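# Load matching marbles, wind toy tractors, release onto green

## Task

For each tractor, put the marble whose colour matches that tractor into the black cup on its front. Then turn its white key to wind it and pull out its orange pin so it drives along its lane. It counts only if it comes to rest entirely on the green area with its marble still aboard. Each key turn equals one wheel turn, so the number of turns sets how far it travels.

## Robot and tools

Robot: two arms on opposite sides of the table. left_arm carries a five-finger left hand and right_arm a five-finger right hand. Their bases sit near y = +0.553 (left) and y = -0.566 (right) in the scene frame. That frame has its origin on the table top midway between the bases, z = 0 at the table surface and +z up. Image left and right do not correspond to arm names.

Hand point: a point fixed to each palm, about 0.05 m in front of it and 0.15 m out from the wrist face. Its +z runs along the straight fingers and +y out of the palm. On the right hand +x points away from the thumb; on the left hand +x points toward the thumb. The fingertips sit about 0.06 m behind the point along -y and reach 0.06 to 0.07 m past it along +z. A bracket on the little-finger side of the wrist sticks out and can strike objects, and with a level hand the wrist can hang below the point and reach the table first.

The 28-number row (used by both movement tools): every value is in [-1, 1]. Numbers 1-6 are left_arm dx, dy, dz, rx, ry, rz; 7-12 are the left hand motors little, ring, middle, index, thumb_bend, thumb_turn; 13-14 are left force_limit and speed; 15-20 are right_arm dx, dy, dz, rx, ry, rz; 21-26 the right hand motors in the same order; 27-28 right force_limit and speed. The six pose numbers are an offset, not a pose: they are measured from that arm's current Hand target along the Hand target's own axes. 1.0 equals 0.6 m for dx, dy, dz and 180 degrees for the rotation vector rx, ry, rz. All zeros re-requests the current Hand target. Hand motor numbers are absolute positions: -1 open/straight, +1 closed/curled; thumb_turn -1 beside the palm, +1 opposite the fingers. force_limit runs from about 0 N at -1 to 10 N at +1 (thumb motors 15 N). speed grows from nearly zero at -1 to full at +0.48 and above. There is no 'no change' value: to keep a hand as it is, resend the last eight hand numbers you sent (or, if none yet, its hand_measured values plus hand_force_limit and hand_speed). For a gentle grip close at speed -0.94 or lower. A closed thumb and fingers hold things roughly 0.035 to 0.065 m thick, handles down to about 0.025 m.

execute_actions: argument actions is a list of actions; each action is a table of up to 15 rows, one per 1/30 s step, with the last row held until 15 steps pass. Every row in an action counts from the Hand target at that action's start, so repeating an offset moves further. Camera images return only when actions is empty or cameras names them (cam_high, cam_low, cam_left_wrist, cam_right_wrist, or ["all"]).

move: target is one 28-number row or a list of up to 15 rows; all offsets in a list count from the same starting Hand targets, not from each other. speed is the top hand speed in m/s (0.002 to 3.6, default 0.25; rotation up to twice that in rad/s), one value or one per target. blend (m) rounds corners in a list; 0 stops at each. stop_force (N, 3 to 120, shared by both arms) ends an arm's path when its wrist sensor feels that much push; zero (default true) rezeroes before the move. Use slow speeds with stop_force, give all list targets identical hand numbers, leave stop_force out when backing off a contact, and do not rely on it while the hand rotates. blocking=false returns early but cannot combine with stop_force. Paths do not avoid obstacles or the other arm; avoid paths near an arm's own base.

wait: seconds from 0 to 10. stop: brakes a running move. zoom_image: camera plus region [x0, y0, x1, y1] in pixels, at most 504 by 504, on the newest image. show_instructions: shows reference pages. zero_wrist_force: arm is left_arm or right_arm. finished_scene: scene is the current scene number; call it only when the tractors already sit on the green with marbles aboard.

Results: end_effector_position (m), end_effector_quat_wxyz and velocities in the scene frame; Hand target is the last commanded pose after clipping and is the base for the next offsets. The hand may rest short of it; resend the gap as an offset. Orientation commands are clipped to 32 degrees from the measured one per step. The move line reports done, off_target, moving, held or fault, plus limits such as paced or held. Hand lines hand_measured, hand_stopped_by (moving, target, force, stalled, fault) and hand_load_n use the motor order above; a grip loss shows as hand_load_n dropping near 0. Wrist force and torque are in the hand point axes; a third line shows the peak since last shown. Joint torques include the arm's weight. MOTOR HOT appears at 70 °C; at 85 °C the arm is braked for a while.

Avoid: objects leaving the table or falling far, dropping or releasing parts in motion, hard impacts, pressing past firm contact (arms are stiff; about 150 N external force or joint contact torque at its limit stops the arm for 10 s; wrist joints limit 24.9 N m), any contact between the two arms or one hand gripping the other's fingers, excessive finger loads, and holding loads or stretched poses long enough to overheat. Something may occasionally nudge loose objects.

Each tool is called after "Call:" by a JSON object that holds its "name" and its "arguments".

Reference images:

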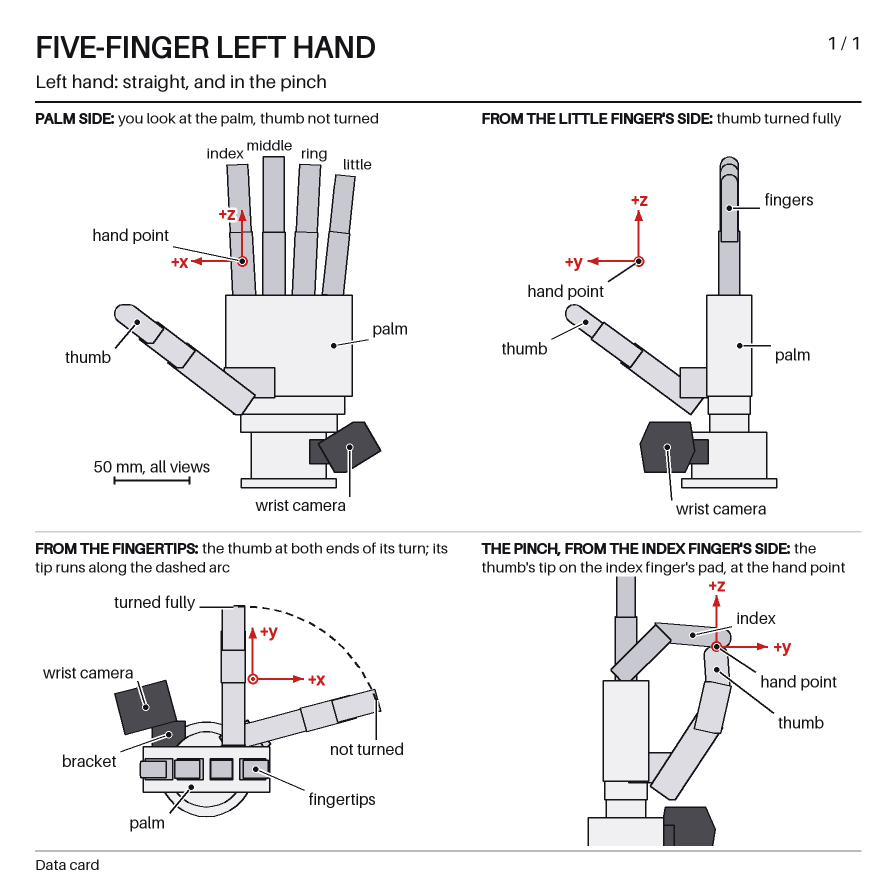

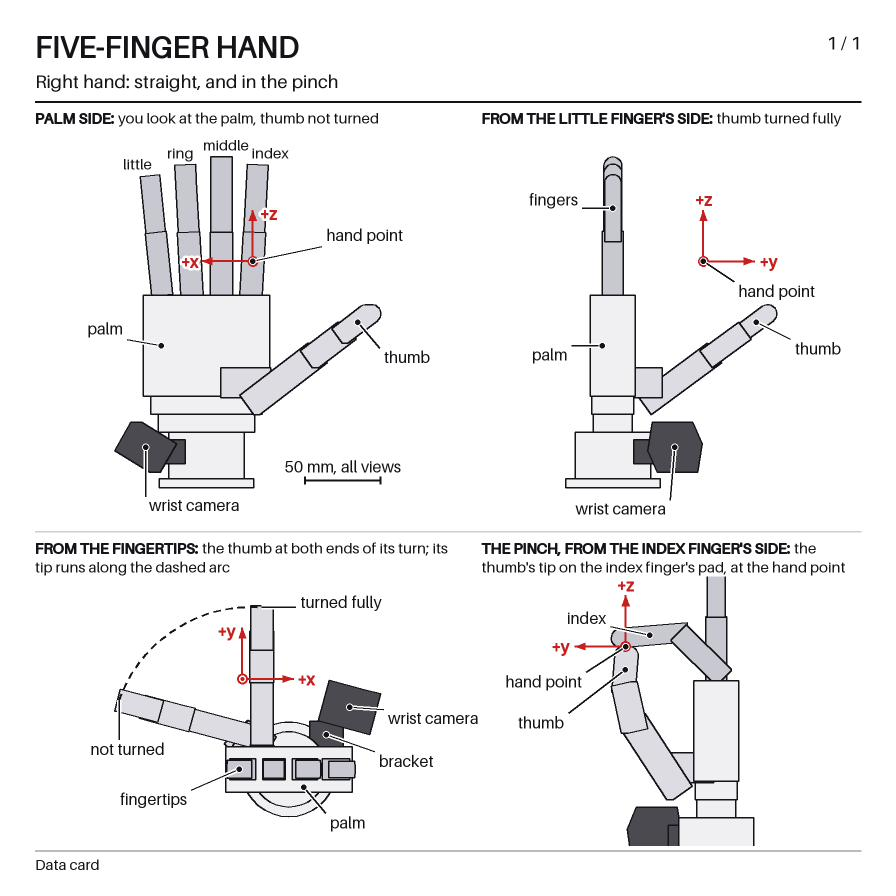

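## Session

Call:
{"name": "execute_actions", "arguments": {"actions": []}}

Scene clock: 0.00 s.
left_arm: end_effector_position=(+0.1042, +0.2966, +0.4728) hand_measured=(-1.000, -1.000, -1.000, -1.000, -1.000, -1.000) hand_load_n=(+0.0, +0.5, +0.0, +0.0, +0.0, +0.0) hand_stopped_by=(target, target, target, target, target, target) hand_force_limit=0.00 hand_speed=-0.80 end_effector_quat_wxyz=(-0.012, +0.941, -0.337, -0.022) | right_arm: end_effector_position=(+0.1158, -0.2929, +0.4691) hand_measured=(-1.000, -1.000, -1.000, -1.000, -1.000, -1.000) hand_load_n=(+0.0, +0.0, +0.0, +0.0, +0.0, +0.0) hand_stopped_by=(target, target, target, target, target, target) hand_force_limit=0.00 hand_speed=-0.80 end_effector_quat_wxyz=(-0.017, -0.344, +0.939, +0.009)
Joint positions: left_arm=[4.303 -1.416 -1.367 1.167 -1.592 1.868] | right_arm=[-1.173 -1.704 1.363 1.945 1.551 -1.873]
Joint velocities: within noise
Joint torques (N m): no reading
Wrist force (N): no reading
Wrist torque (N m): no reading
Wrist force, peak (N): no reading
Hand target: left_arm +0.1042, +0.2966, +0.4728; -0.012, +0.941, -0.337, -0.022 | right_arm +0.1158, -0.2929, +0.4691; -0.017, -0.344, +0.939, +0.009

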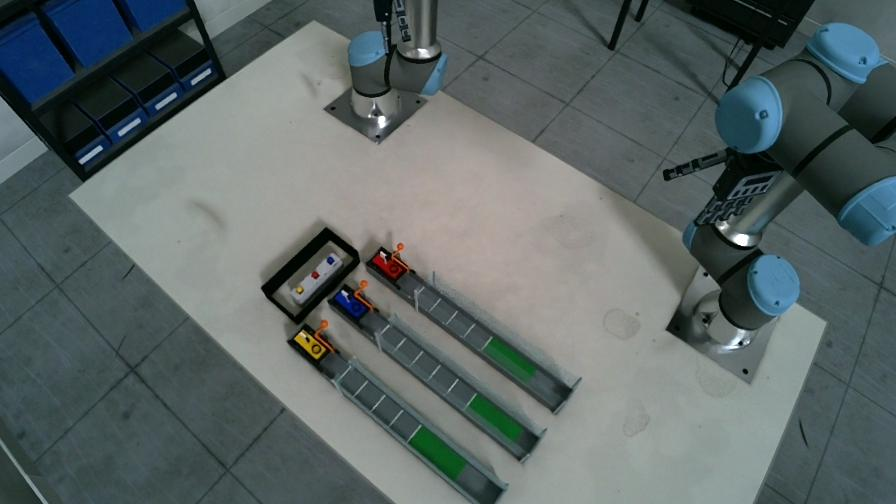

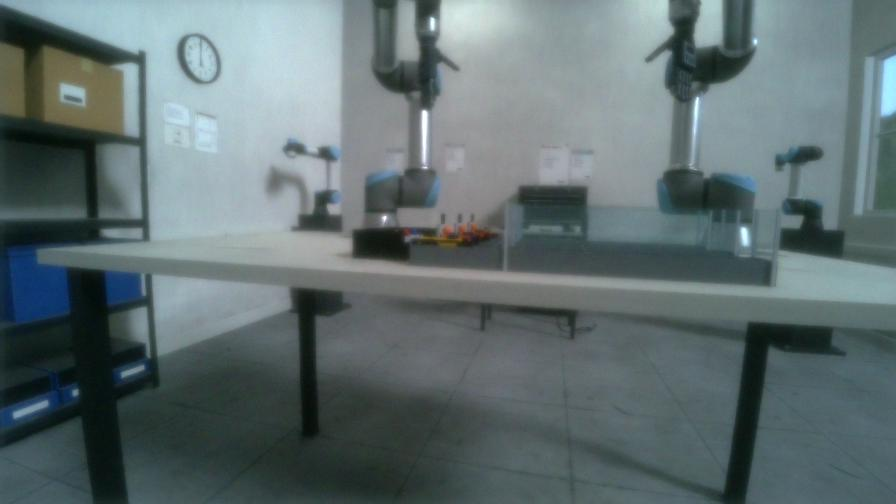

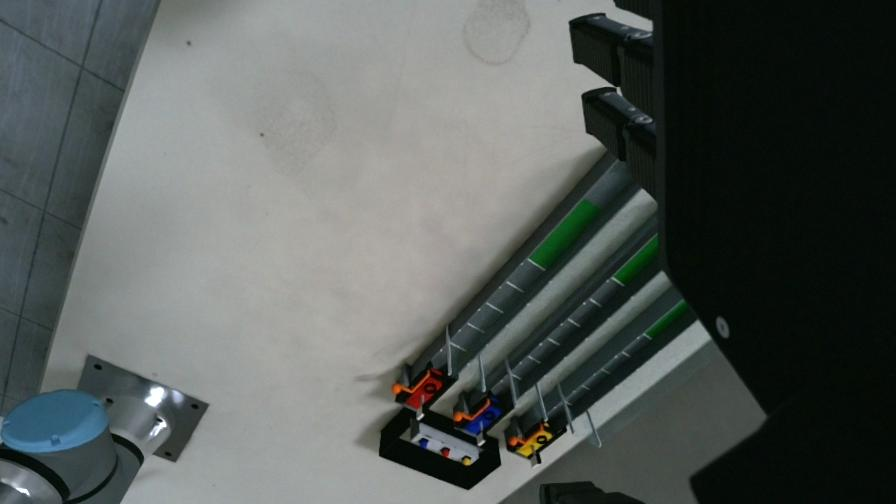

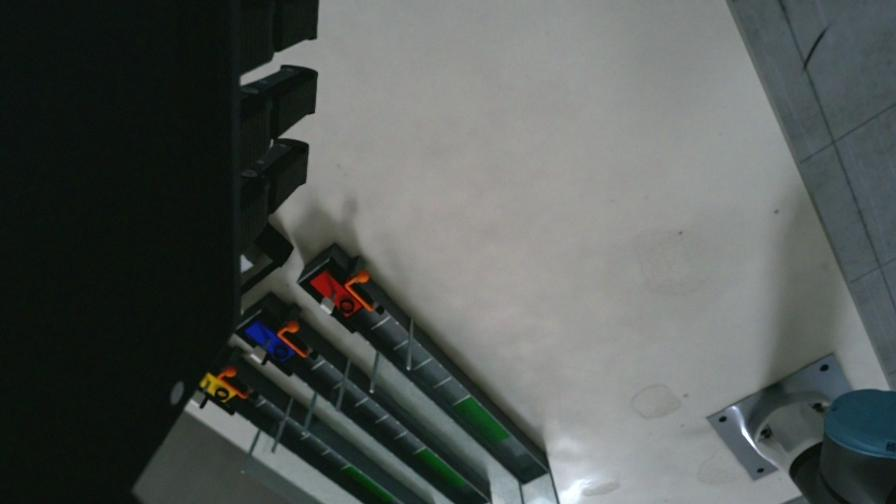

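Call:
{"name": "zoom_image", "arguments": {"camera": "cam_high", "region": [250, 210, 450, 390]}}

Call:
{"name": "zoom_image", "arguments": {"camera": "cam_left_wrist", "region": [360, 300, 620, 490]}}

Call:
{"name": "zoom_image", "arguments": {"camera": "cam_right_wrist", "region": [180, 230, 420, 430]}}

Call:
{"name": "zoom_image", "arguments": {"camera": "cam_low", "region": [340, 190, 600, 300]}}

Call:
{"name": "zoom_image", "arguments": {"camera": "cam_high", "region": [320, 260, 600, 504]}}

Scaled by 2.520.

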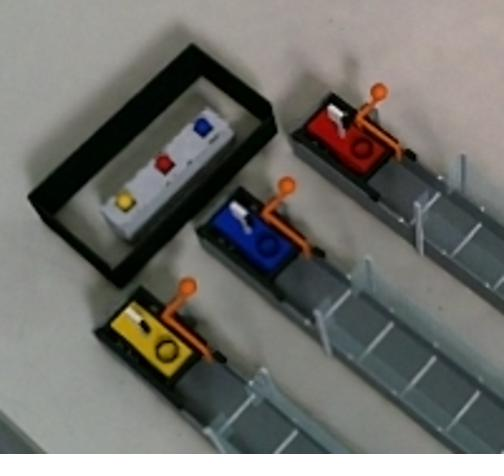

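Scaled by 1.938.

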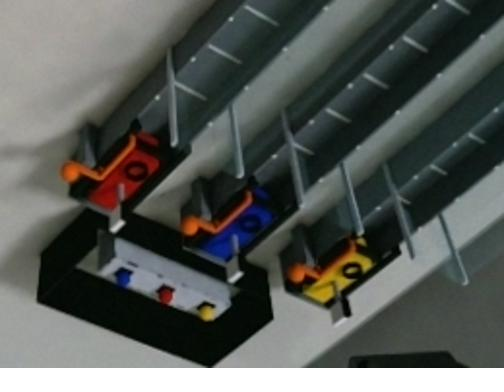

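Scaled by 2.100.

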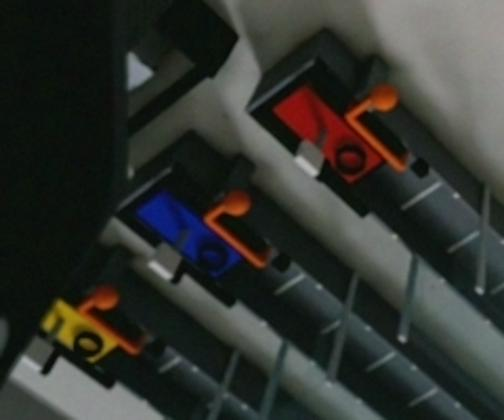

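Scaled by 1.938.

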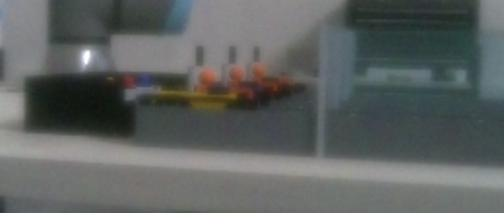

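Scaled by 1.800.

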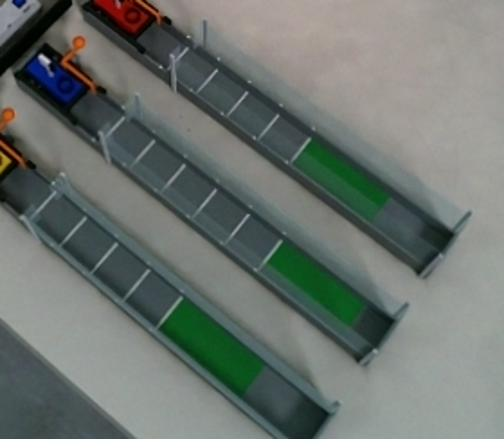

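Call:
{"name": "move", "arguments": {"target": [0,0,0,0,0,0,-1,-1,-1,-1,-1,-1,0,-0.8,-0.4498,-0.2122,0.2978,0,0,0,-1,-1,-1,-1,-1,-1,0,-0.8], "speed": 0.3, "cameras": ["all"]}}

Scene clock: 9.13 s.
left_arm: end_effector_position=(+0.1042, +0.2966, +0.4728) hand_measured=(-1.000, -1.000, -1.000, -1.000, -1.000, -1.000) hand_load_n=(+0.0, +0.0, -0.5, +0.0, +0.0, +0.0) hand_stopped_by=(target, target, target, target, target, target) hand_force_limit=0.00 hand_speed=-0.80 end_effector_quat_wxyz=(-0.012, +0.941, -0.337, -0.022) | right_arm: end_effector_position=(+0.3970, -0.2149, +0.2799) hand_measured=(-1.000, -1.000, -1.000, -1.000, -1.000, -1.000) hand_load_n=(+0.0, +0.0, +0.0, +0.0, +0.0, -0.5) hand_stopped_by=(target, target, target, target, target, target) hand_force_limit=0.00 hand_speed=-0.80 end_effector_quat_wxyz=(-0.017, -0.344, +0.939, +0.009)
Joint positions: left_arm=[4.303 -1.416 -1.367 1.167 -1.592 1.868] | right_arm=[-1.248 -1.076 1.104 1.578 1.554 -1.949]
Joint torques (N m): left_arm=[0.41 10.83 18.87 -2.3 0.13 0.07] | right_arm=[8.29 -25.07 -26.65 4.02 1.64 1.55]
Wrist force (N): left_arm=[-0.2 0.1 -0.1] | right_arm=[0.0 -0.2 0.1]
Wrist torque (N m): left_arm=[0.02 0.02 -0.01] | right_arm=[-0.04 -0.02 -0.05]
Wrist force, peak (N): left_arm=[-0.4 0.2 -0.4] | right_arm=[-1.0 -0.8 0.8]
Hand target: left_arm +0.1042, +0.2966, +0.4728; -0.012, +0.941, -0.337, -0.022 | right_arm +0.3970, -0.2148, +0.2799; -0.017, -0.344, +0.939, +0.009
Off the commanded pose: left_arm 0.000 m, 0 deg | right_arm 0.000 m, 0 deg.
move: done

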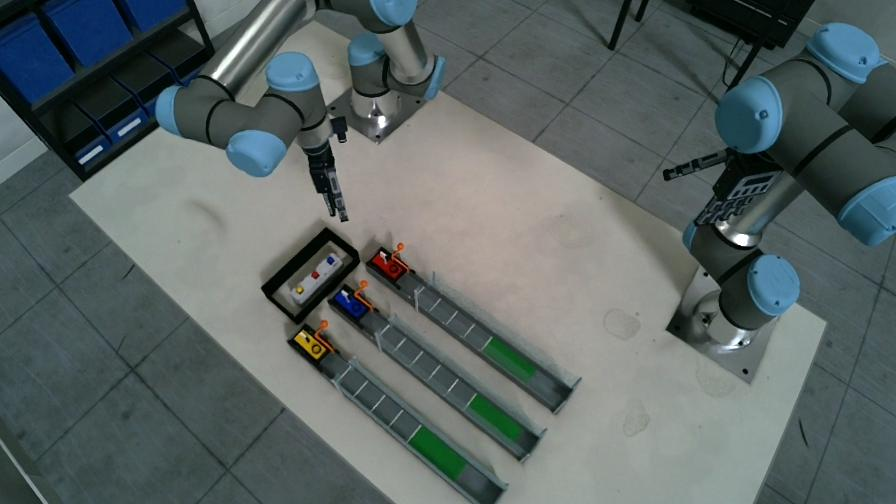

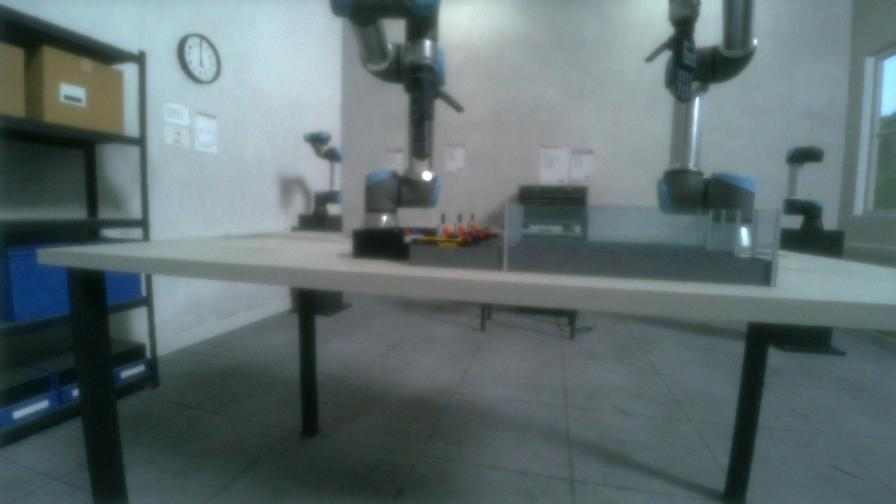

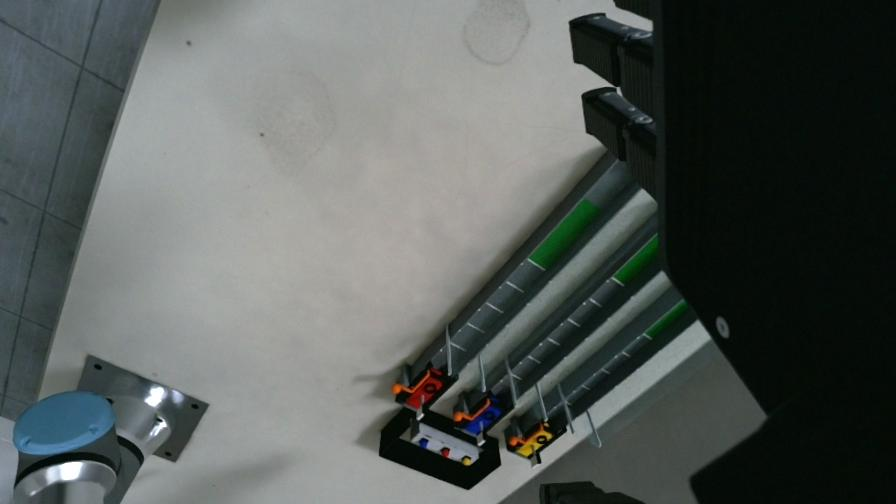

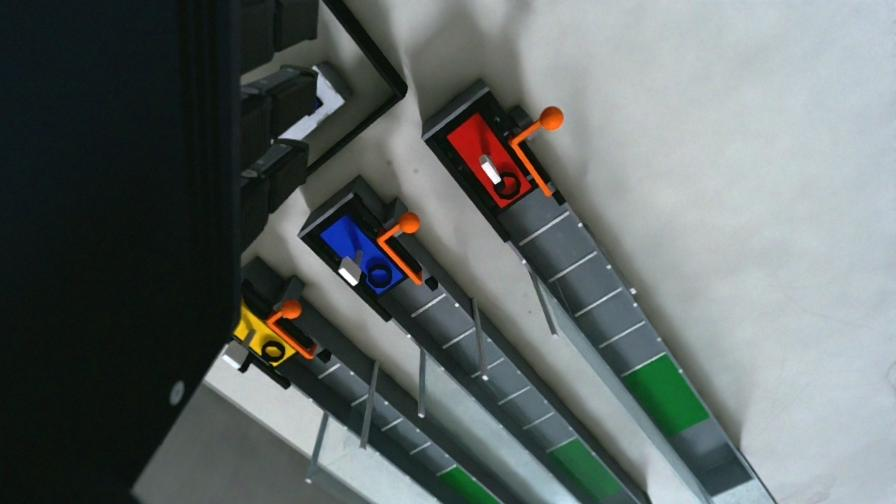

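Call:
{"name": "zoom_image", "arguments": {"camera": "cam_right_wrist", "region": [400, 60, 700, 360]}}

Call:
{"name": "zoom_image", "arguments": {"camera": "cam_right_wrist", "region": [220, 160, 480, 420]}}

Call:
{"name": "zoom_image", "arguments": {"camera": "cam_right_wrist", "region": [400, 260, 780, 504]}}

Scaled by 1.680.

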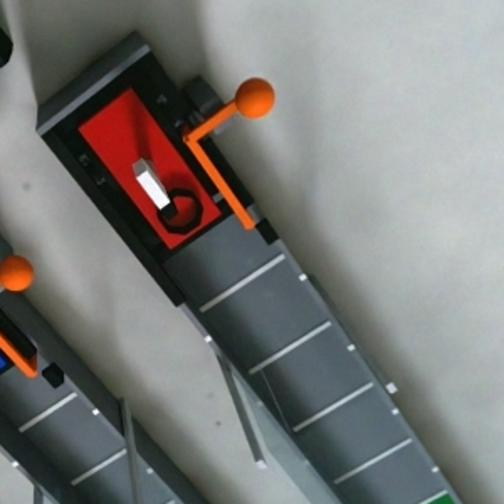

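Scaled by 1.938.

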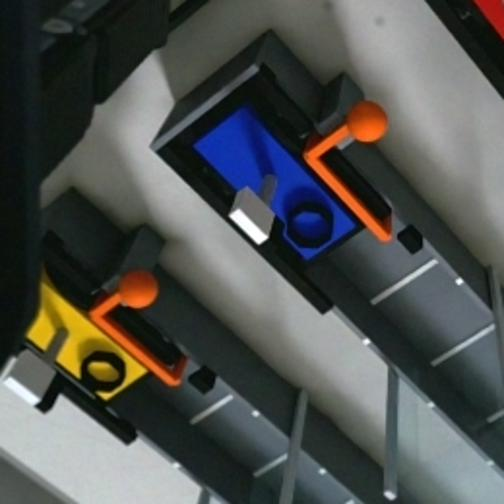

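Scaled by 1.326.

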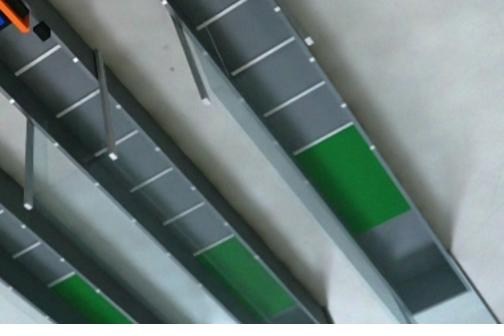

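Call:
{"name": "move", "arguments": {"target": [0,0,0,0,0,0,-1,-1,-1,-1,-1,-1,0,-0.8,0.16667,0,0,0,0,0,-1,-1,-1,-1,-1,-1,0,-0.8], "speed": 0.3, "cameras": ["cam_right_wrist"]}}

Call:
{"name": "zoom_image", "arguments": {"camera": "cam_right_wrist", "region": [400, 120, 750, 370]}}

Call:
{"name": "zoom_image", "arguments": {"camera": "cam_right_wrist", "region": [220, 260, 570, 504]}}

Call:
{"name": "move", "arguments": {"target": [0,0,0,0,0,0,-1,-1,-1,-1,-1,-1,0,-0.8,-0.16667,-0.16667,0,0,0,0,-1,-1,-1,-1,-1,-1,0,-0.8], "speed": 0.3, "cameras": ["cam_right_wrist"]}}

Call:
{"name": "zoom_image", "arguments": {"camera": "cam_right_wrist", "region": [450, 0, 800, 250]}}

Call:
{"name": "zoom_image", "arguments": {"camera": "cam_right_wrist", "region": [300, 150, 650, 400]}}

Scene clock: 14.47 s.
left_arm: end_effector_position=(+0.1042, +0.2966, +0.4728) hand_measured=(-1.000, -1.000, -1.000, -1.000, -1.000, -1.000) hand_load_n=(+0.0, +0.5, +0.0, +0.0, +0.0, +0.0) hand_stopped_by=(target, target, target, target, target, target) hand_force_limit=0.00 hand_speed=-0.80 end_effector_quat_wxyz=(-0.012, +0.941, -0.337, -0.022) | right_arm: end_effector_position=(+0.3208, -0.2794, +0.2825) hand_measured=(-1.000, -1.000, -1.000, -1.000, -1.000, -1.000) hand_load_n=(+0.0, +0.0, +0.0, +0.0, +0.0, +0.0) hand_stopped_by=(target, target, target, target, target, target) hand_force_limit=0.00 hand_speed=-0.80 end_effector_quat_wxyz=(-0.017, -0.344, +0.939, +0.009)
Joint positions: left_arm=[4.303 -1.416 -1.367 1.167 -1.592 1.868] | right_arm=[-1.341 -1.331 1.452 1.486 1.557 -2.042]
Joint torques (N m): left_arm=[0.41 11.19 19.21 -2.44 0.14 0.08] | right_arm=[-8.63 -39.48 -11.77 0.63 -1.72 -1.29]
Wrist force (N): left_arm=[0.0 0.1 0.0] | right_arm=[-0.4 -0.1 0.3]
Wrist torque (N m): left_arm=[0.01 0.01 -0.01] | right_arm=[-0.04 0.04 0.04]
Wrist force, peak (N): left_arm=[0.1 0.1 -0.5] | right_arm=[-1.2 0.0 0.1]
Hand target: left_arm +0.1042, +0.2966, +0.4728; -0.012, +0.941, -0.337, -0.022 | right_arm +0.3207, -0.2794, +0.2825; -0.017, -0.344, +0.939, +0.009
Off the commanded pose: left_arm 0.000 m, 0 deg | right_arm 0.000 m, 0 deg.
move: done
Images, in order (width x height): cam_right_wrist 896x504.

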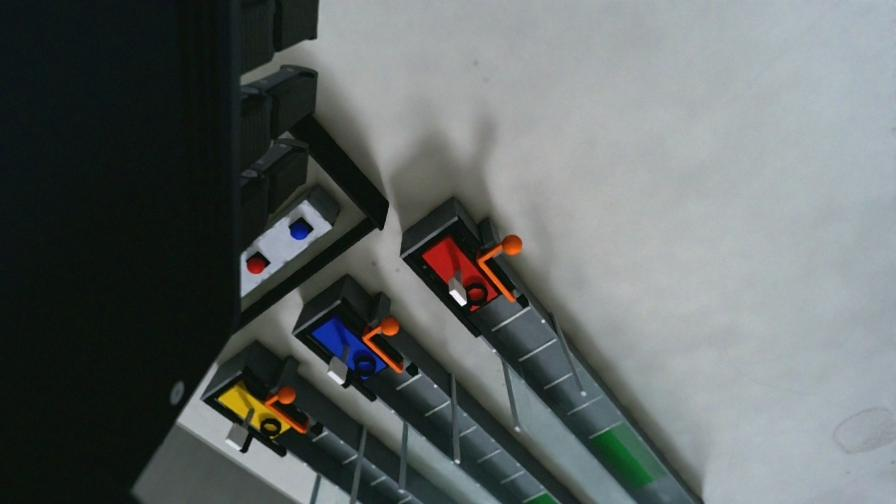

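Scaled by 1.440.

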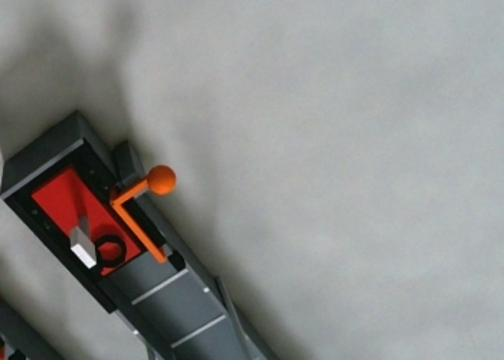

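Scaled by 1.440.

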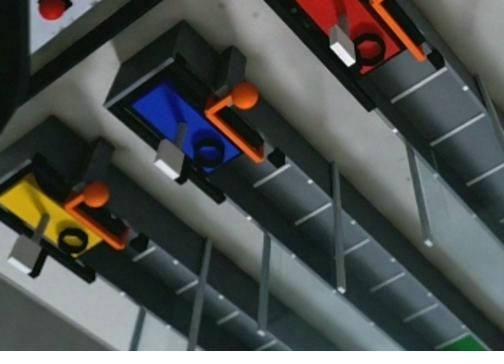

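Scene clock: 15.70 s.
left_arm: end_effector_position=(+0.1042, +0.2966, +0.4728) hand_measured=(-1.000, -1.000, -1.000, -1.000, -1.000, -1.000) hand_load_n=(+0.0, +0.0, +0.0, +0.0, +0.0, +0.0) hand_stopped_by=(target, target, target, target, target, target) hand_force_limit=0.00 hand_speed=-0.80 end_effector_quat_wxyz=(-0.012, +0.941, -0.337, -0.022) | right_arm: end_effector_position=(+0.4615, -0.2912, +0.2770) hand_measured=(-1.000, -1.000, -1.000, -1.000, -1.000, -1.000) hand_load_n=(-0.5, +0.0, +0.0, +0.0, +0.0, +0.0) hand_stopped_by=(target, target, target, target, target, target) hand_force_limit=0.00 hand_speed=-0.80 end_effector_quat_wxyz=(-0.017, -0.344, +0.939, +0.009)
Joint positions: left_arm=[4.303 -1.416 -1.367 1.167 -1.592 1.868] | right_arm=[-1.426 -1.018 1.023 1.603 1.56 -2.126]
Joint torques (N m): left_arm=[0.61 11.43 19.44 -2.41 0.08 0.22] | right_arm=[9.42 -25.41 -26.05 4.11 1.68 -1.24]
Wrist force (N): left_arm=[-0.1 -0.2 -0.2] | right_arm=[-0.3 -0.2 0.1]
Wrist torque (N m): left_arm=[-0.01 0.01 0.00] | right_arm=[-0.03 0.04 0.04]
Wrist force, peak (N): left_arm=[0.0 0.4 -0.4] | right_arm=[-0.9 -1.1 0.3]
Hand target: left_arm +0.1042, +0.2966, +0.4728; -0.012, +0.941, -0.337, -0.022 | right_arm +0.4615, -0.2912, +0.2770; -0.017, -0.344, +0.939, +0.009
Off the commanded pose: left_arm 0.000 m, 0 deg | right_arm 0.000 m, 0 deg.
move: done
Images, in order (width x height): cam_right_wrist 896x504.

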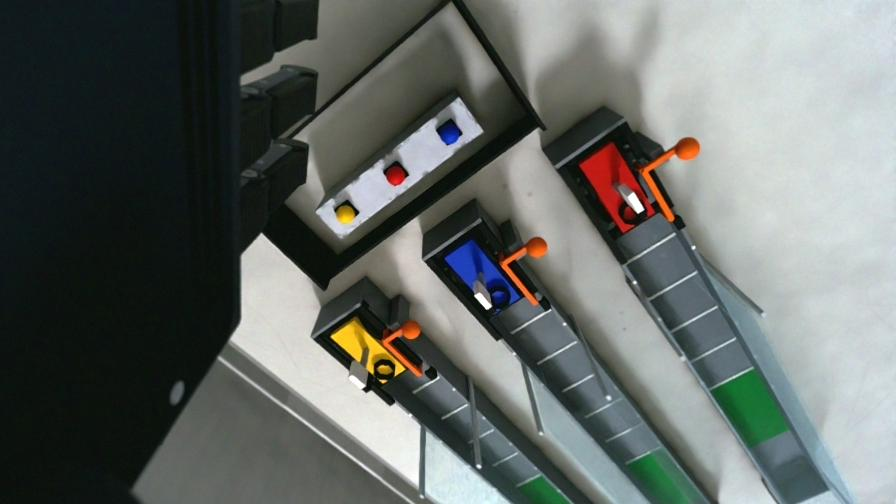

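Scaled by 1.440.

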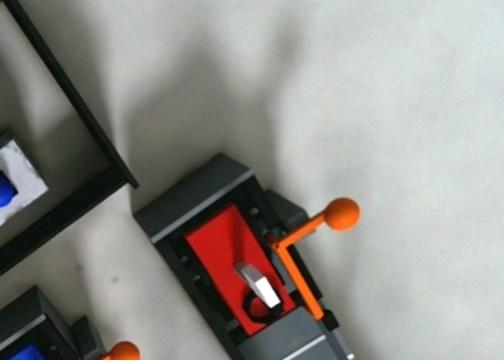

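Scaled by 1.440.

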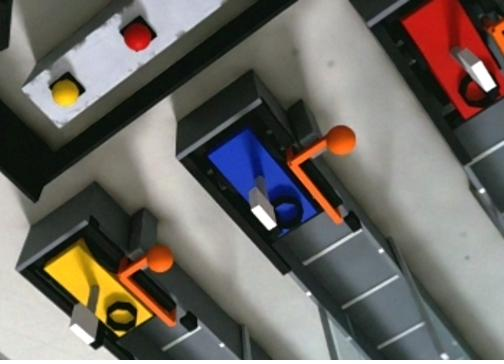

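Call:
{"name": "move", "arguments": {"target": [0,0,0,0,0,0,-1,-1,-1,-1,-1,-1,0,-0.8,0.218,0.1648,0.0437,0.2971,-0.1361,-0.2530,-1,-1,-1,-1,-1,-1,0,-0.8], "speed": 0.3, "cameras": ["all"]}}

Scene clock: 27.40 s.
left_arm: end_effector_position=(+0.1042, +0.2966, +0.4728) hand_measured=(-1.000, -1.000, -1.000, -1.000, -1.000, -1.000) hand_load_n=(+0.0, +0.0, +0.0, +0.0, +0.0, +0.0) hand_stopped_by=(target, target, target, target, target, target) hand_force_limit=0.00 hand_speed=-0.80 end_effector_quat_wxyz=(-0.012, +0.941, -0.337, -0.022) | right_arm: end_effector_position=(+0.2970, -0.3001, +0.2571) hand_measured=(-1.000, -1.000, -1.000, -1.000, -1.000, -1.000) hand_load_n=(+0.0, +0.0, +0.0, +0.0, +0.0, +0.0) hand_stopped_by=(target, target, target, target, target, target) hand_force_limit=0.00 hand_speed=-0.80 end_effector_quat_wxyz=(+0.326, -0.627, +0.628, -0.326)
Joint positions: left_arm=[4.303 -1.416 -1.367 1.167 -1.592 1.868] | right_arm=[-1.028 -1.789 1.917 0.56 2.009 -2.805]
Joint torques (N m): left_arm=[0.35 11.85 19.76 -2.51 0.16 0.05] | right_arm=[9.99 -23.86 -12.23 -0.77 -1.27 -1.52]
Wrist force (N): left_arm=[0.1 0.0 -0.1] | right_arm=[0.3 3.1 -2.6]
Wrist torque (N m): left_arm=[0.00 -0.01 0.00] | right_arm=[0.28 0.06 0.18]
Wrist force, peak (N): left_arm=[0.0 0.2 -0.5] | right_arm=[0.3 3.7 -2.9]
Hand target: left_arm +0.1042, +0.2966, +0.4728; -0.012, +0.941, -0.337, -0.022 | right_arm +0.2969, -0.3001, +0.2571; -0.326, +0.627, -0.628, +0.326
Off the commanded pose: left_arm 0.000 m, 0 deg | right_arm 0.000 m, 0 deg.
move: done

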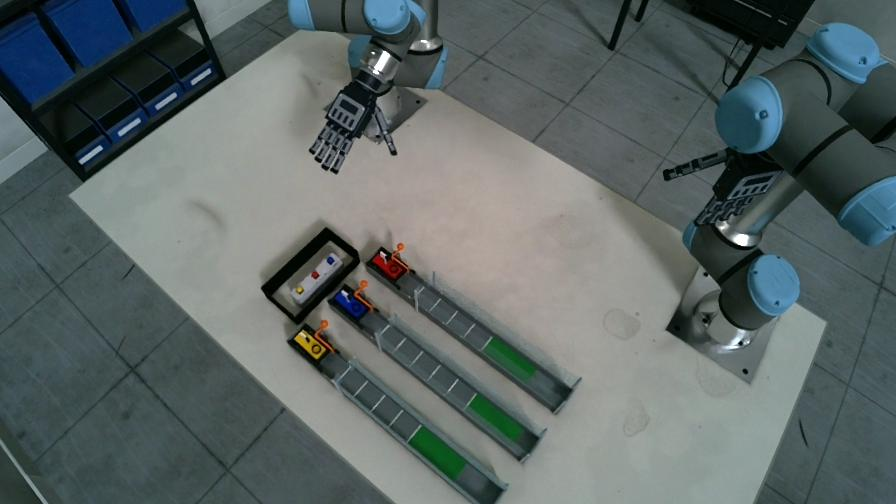

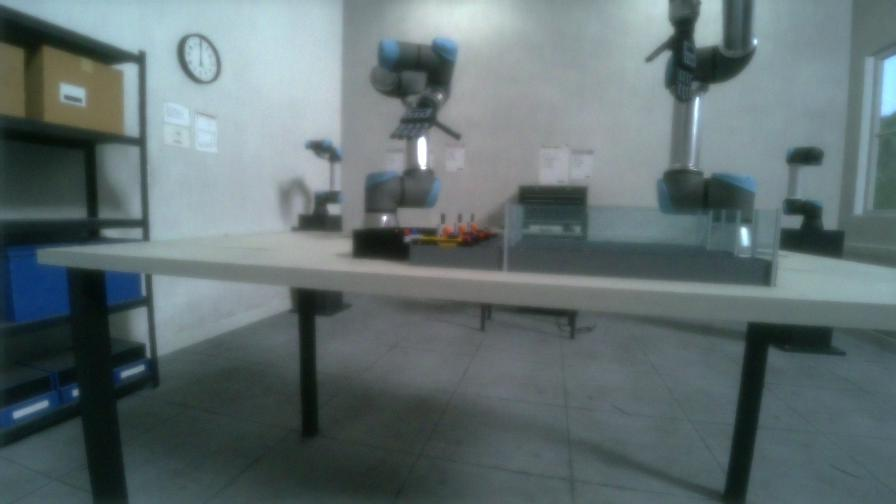

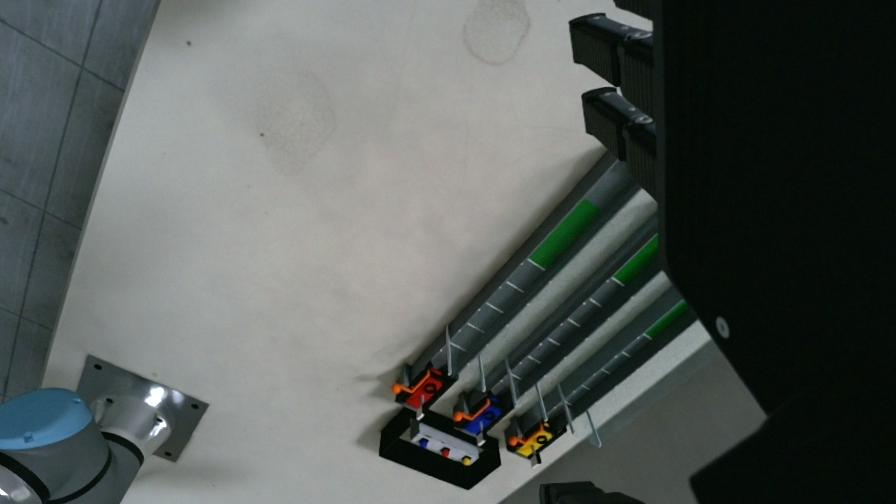

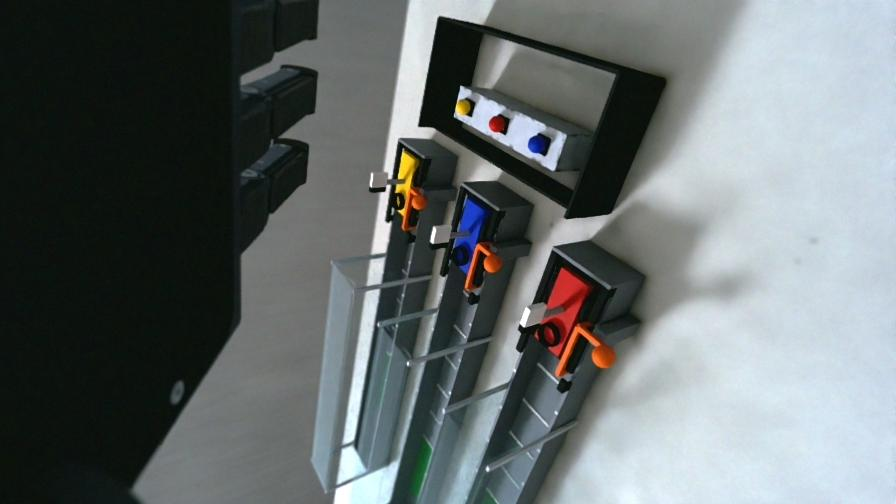

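Call:
{"name": "zoom_image", "arguments": {"camera": "cam_right_wrist", "region": [490, 220, 690, 420]}}

Call:
{"name": "zoom_image", "arguments": {"camera": "cam_right_wrist", "region": [400, 10, 680, 230]}}

Call:
{"name": "zoom_image", "arguments": {"camera": "cam_right_wrist", "region": [360, 120, 560, 320]}}

Call:
{"name": "zoom_image", "arguments": {"camera": "cam_right_wrist", "region": [300, 240, 660, 504]}}

Scaled by 2.520.

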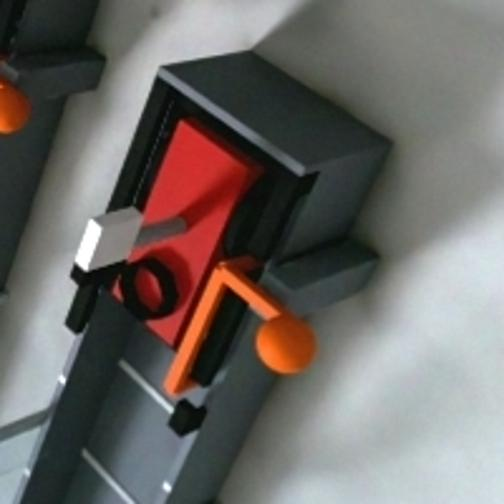

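Scaled by 1.800.

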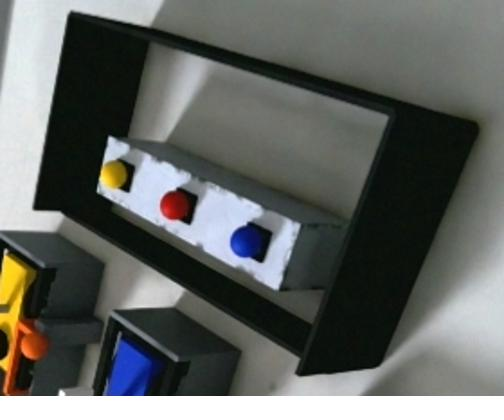

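Scaled by 2.520.

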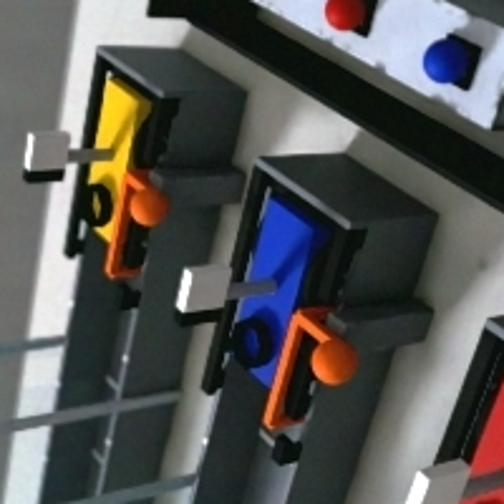

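Scaled by 1.400.

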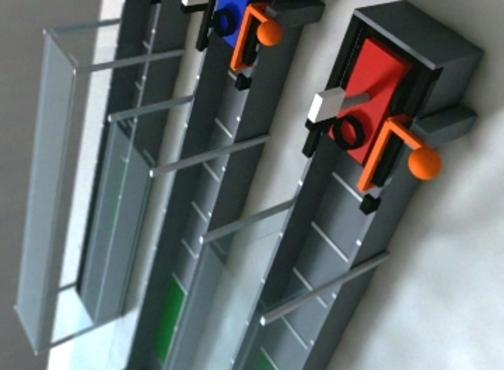

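Call:
{"name": "move", "arguments": {"target": [0,0,0,0,0,0,-1,-1,-1,-1,-1,-1,0,-0.8,-0.2833,0.1883,0.1382,0.1523,0.1523,-0.4829,-1,-1,-1,-1,-1,-1,0,-0.8], "speed": 0.25, "cameras": ["cam_high","cam_right_wrist"]}}

Scene clock: 33.03 s.
left_arm: end_effector_position=(+0.1042, +0.2966, +0.4728) hand_measured=(-1.000, -1.000, -1.000, -1.000, -1.000, -1.000) hand_load_n=(+0.0, +0.0, +0.0, +0.0, +0.0, +0.0) hand_stopped_by=(target, target, target, target, target, target) hand_force_limit=0.00 hand_speed=-0.80 end_effector_quat_wxyz=(-0.012, +0.941, -0.337, -0.022) | right_arm: end_effector_position=(+0.3000, -0.1300, +0.1171) hand_measured=(-1.000, -1.000, -1.000, -1.000, -1.000, -1.000) hand_load_n=(+0.0, +0.0, +0.0, +0.0, +0.0, +0.0) hand_stopped_by=(target, target, target, target, target, target) hand_force_limit=0.00 hand_speed=-0.80 end_effector_quat_wxyz=(+0.000, +0.708, -0.001, +0.707)
Joint positions: left_arm=[4.303 -1.416 -1.367 1.167 -1.592 1.868] | right_arm=[-0.381 -1.052 1.861 -0.804 2.764 -4.707]
Joint torques (N m): left_arm=[0.34 12.25 20.11 -2.74 0.06 0.15] | right_arm=[10.51 -22.65 -7.94 -2.3 -1.96 -1.26]
Wrist force (N): left_arm=[0.1 0.4 -0.3] | right_arm=[-4.8 0.2 -4.6]
Wrist torque (N m): left_arm=[0.08 -0.02 0.00] | right_arm=[0.23 0.45 -0.14]
Wrist force, peak (N): left_arm=[0.0 0.1 -0.5] | right_arm=[-5.5 0.0 -4.5]
Hand target: left_arm +0.1042, +0.2966, +0.4728; -0.012, +0.941, -0.337, -0.022 | right_arm +0.3000, -0.1300, +0.1170; +0.000, +0.708, -0.001, +0.707
Off the commanded pose: left_arm 0.000 m, 0 deg | right_arm 0.000 m, 0 deg.
move: done
Images, in order (width x height): cam_high 896x504, cam_right_wrist 896x504.

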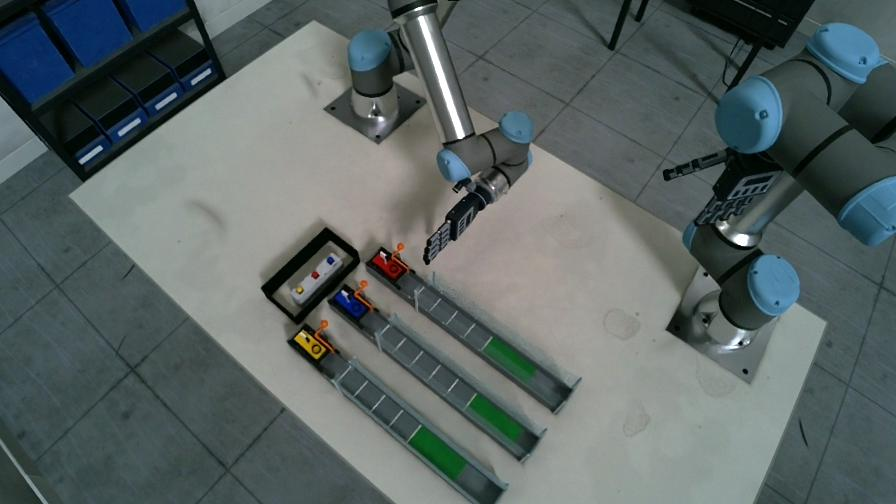

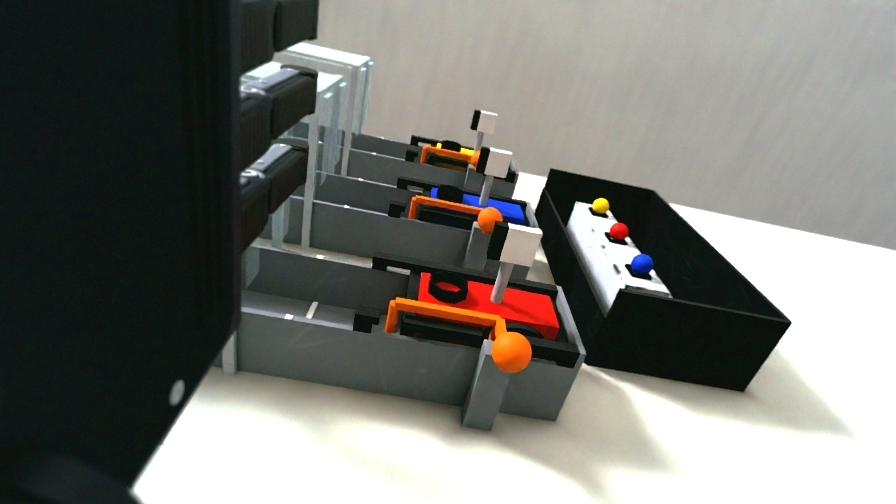

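Great view.

Call:
{"name": "zoom_image", "arguments": {"camera": "cam_right_wrist", "region": [340, 210, 600, 440]}}

Call:
{"name": "zoom_image", "arguments": {"camera": "cam_right_wrist", "region": [520, 150, 820, 400]}}

Call:
{"name": "zoom_image", "arguments": {"camera": "cam_right_wrist", "region": [380, 100, 560, 280]}}

Call:
{"name": "zoom_image", "arguments": {"camera": "cam_right_wrist", "region": [230, 30, 480, 280]}}

Scaled by 1.938.

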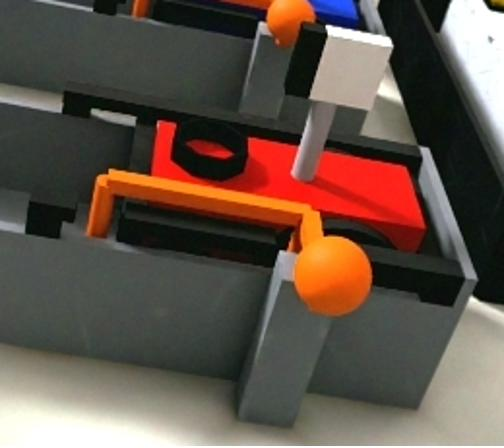

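Scaled by 1.680.

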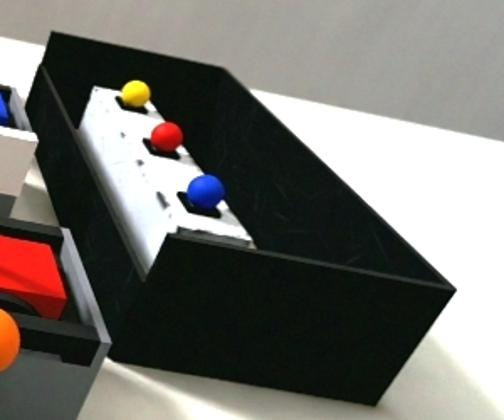

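Scaled by 2.800.

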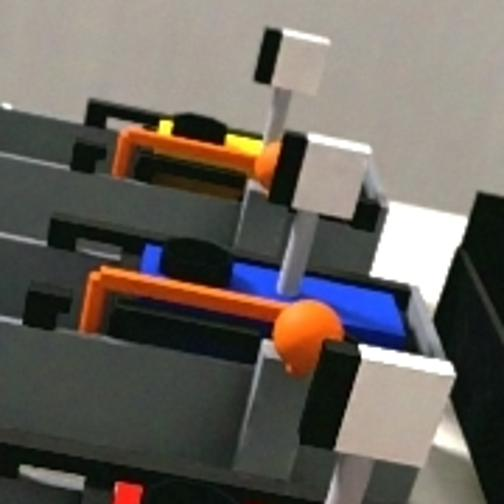

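Scaled by 2.016.

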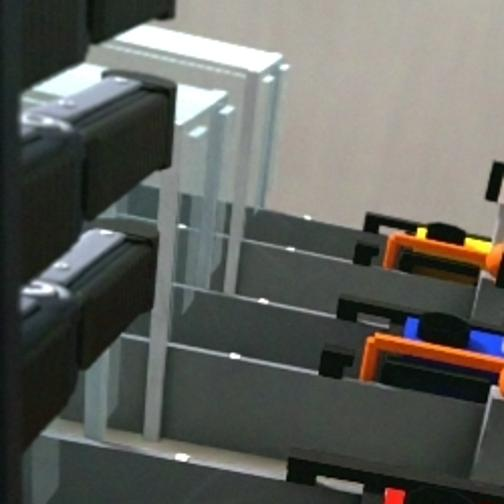

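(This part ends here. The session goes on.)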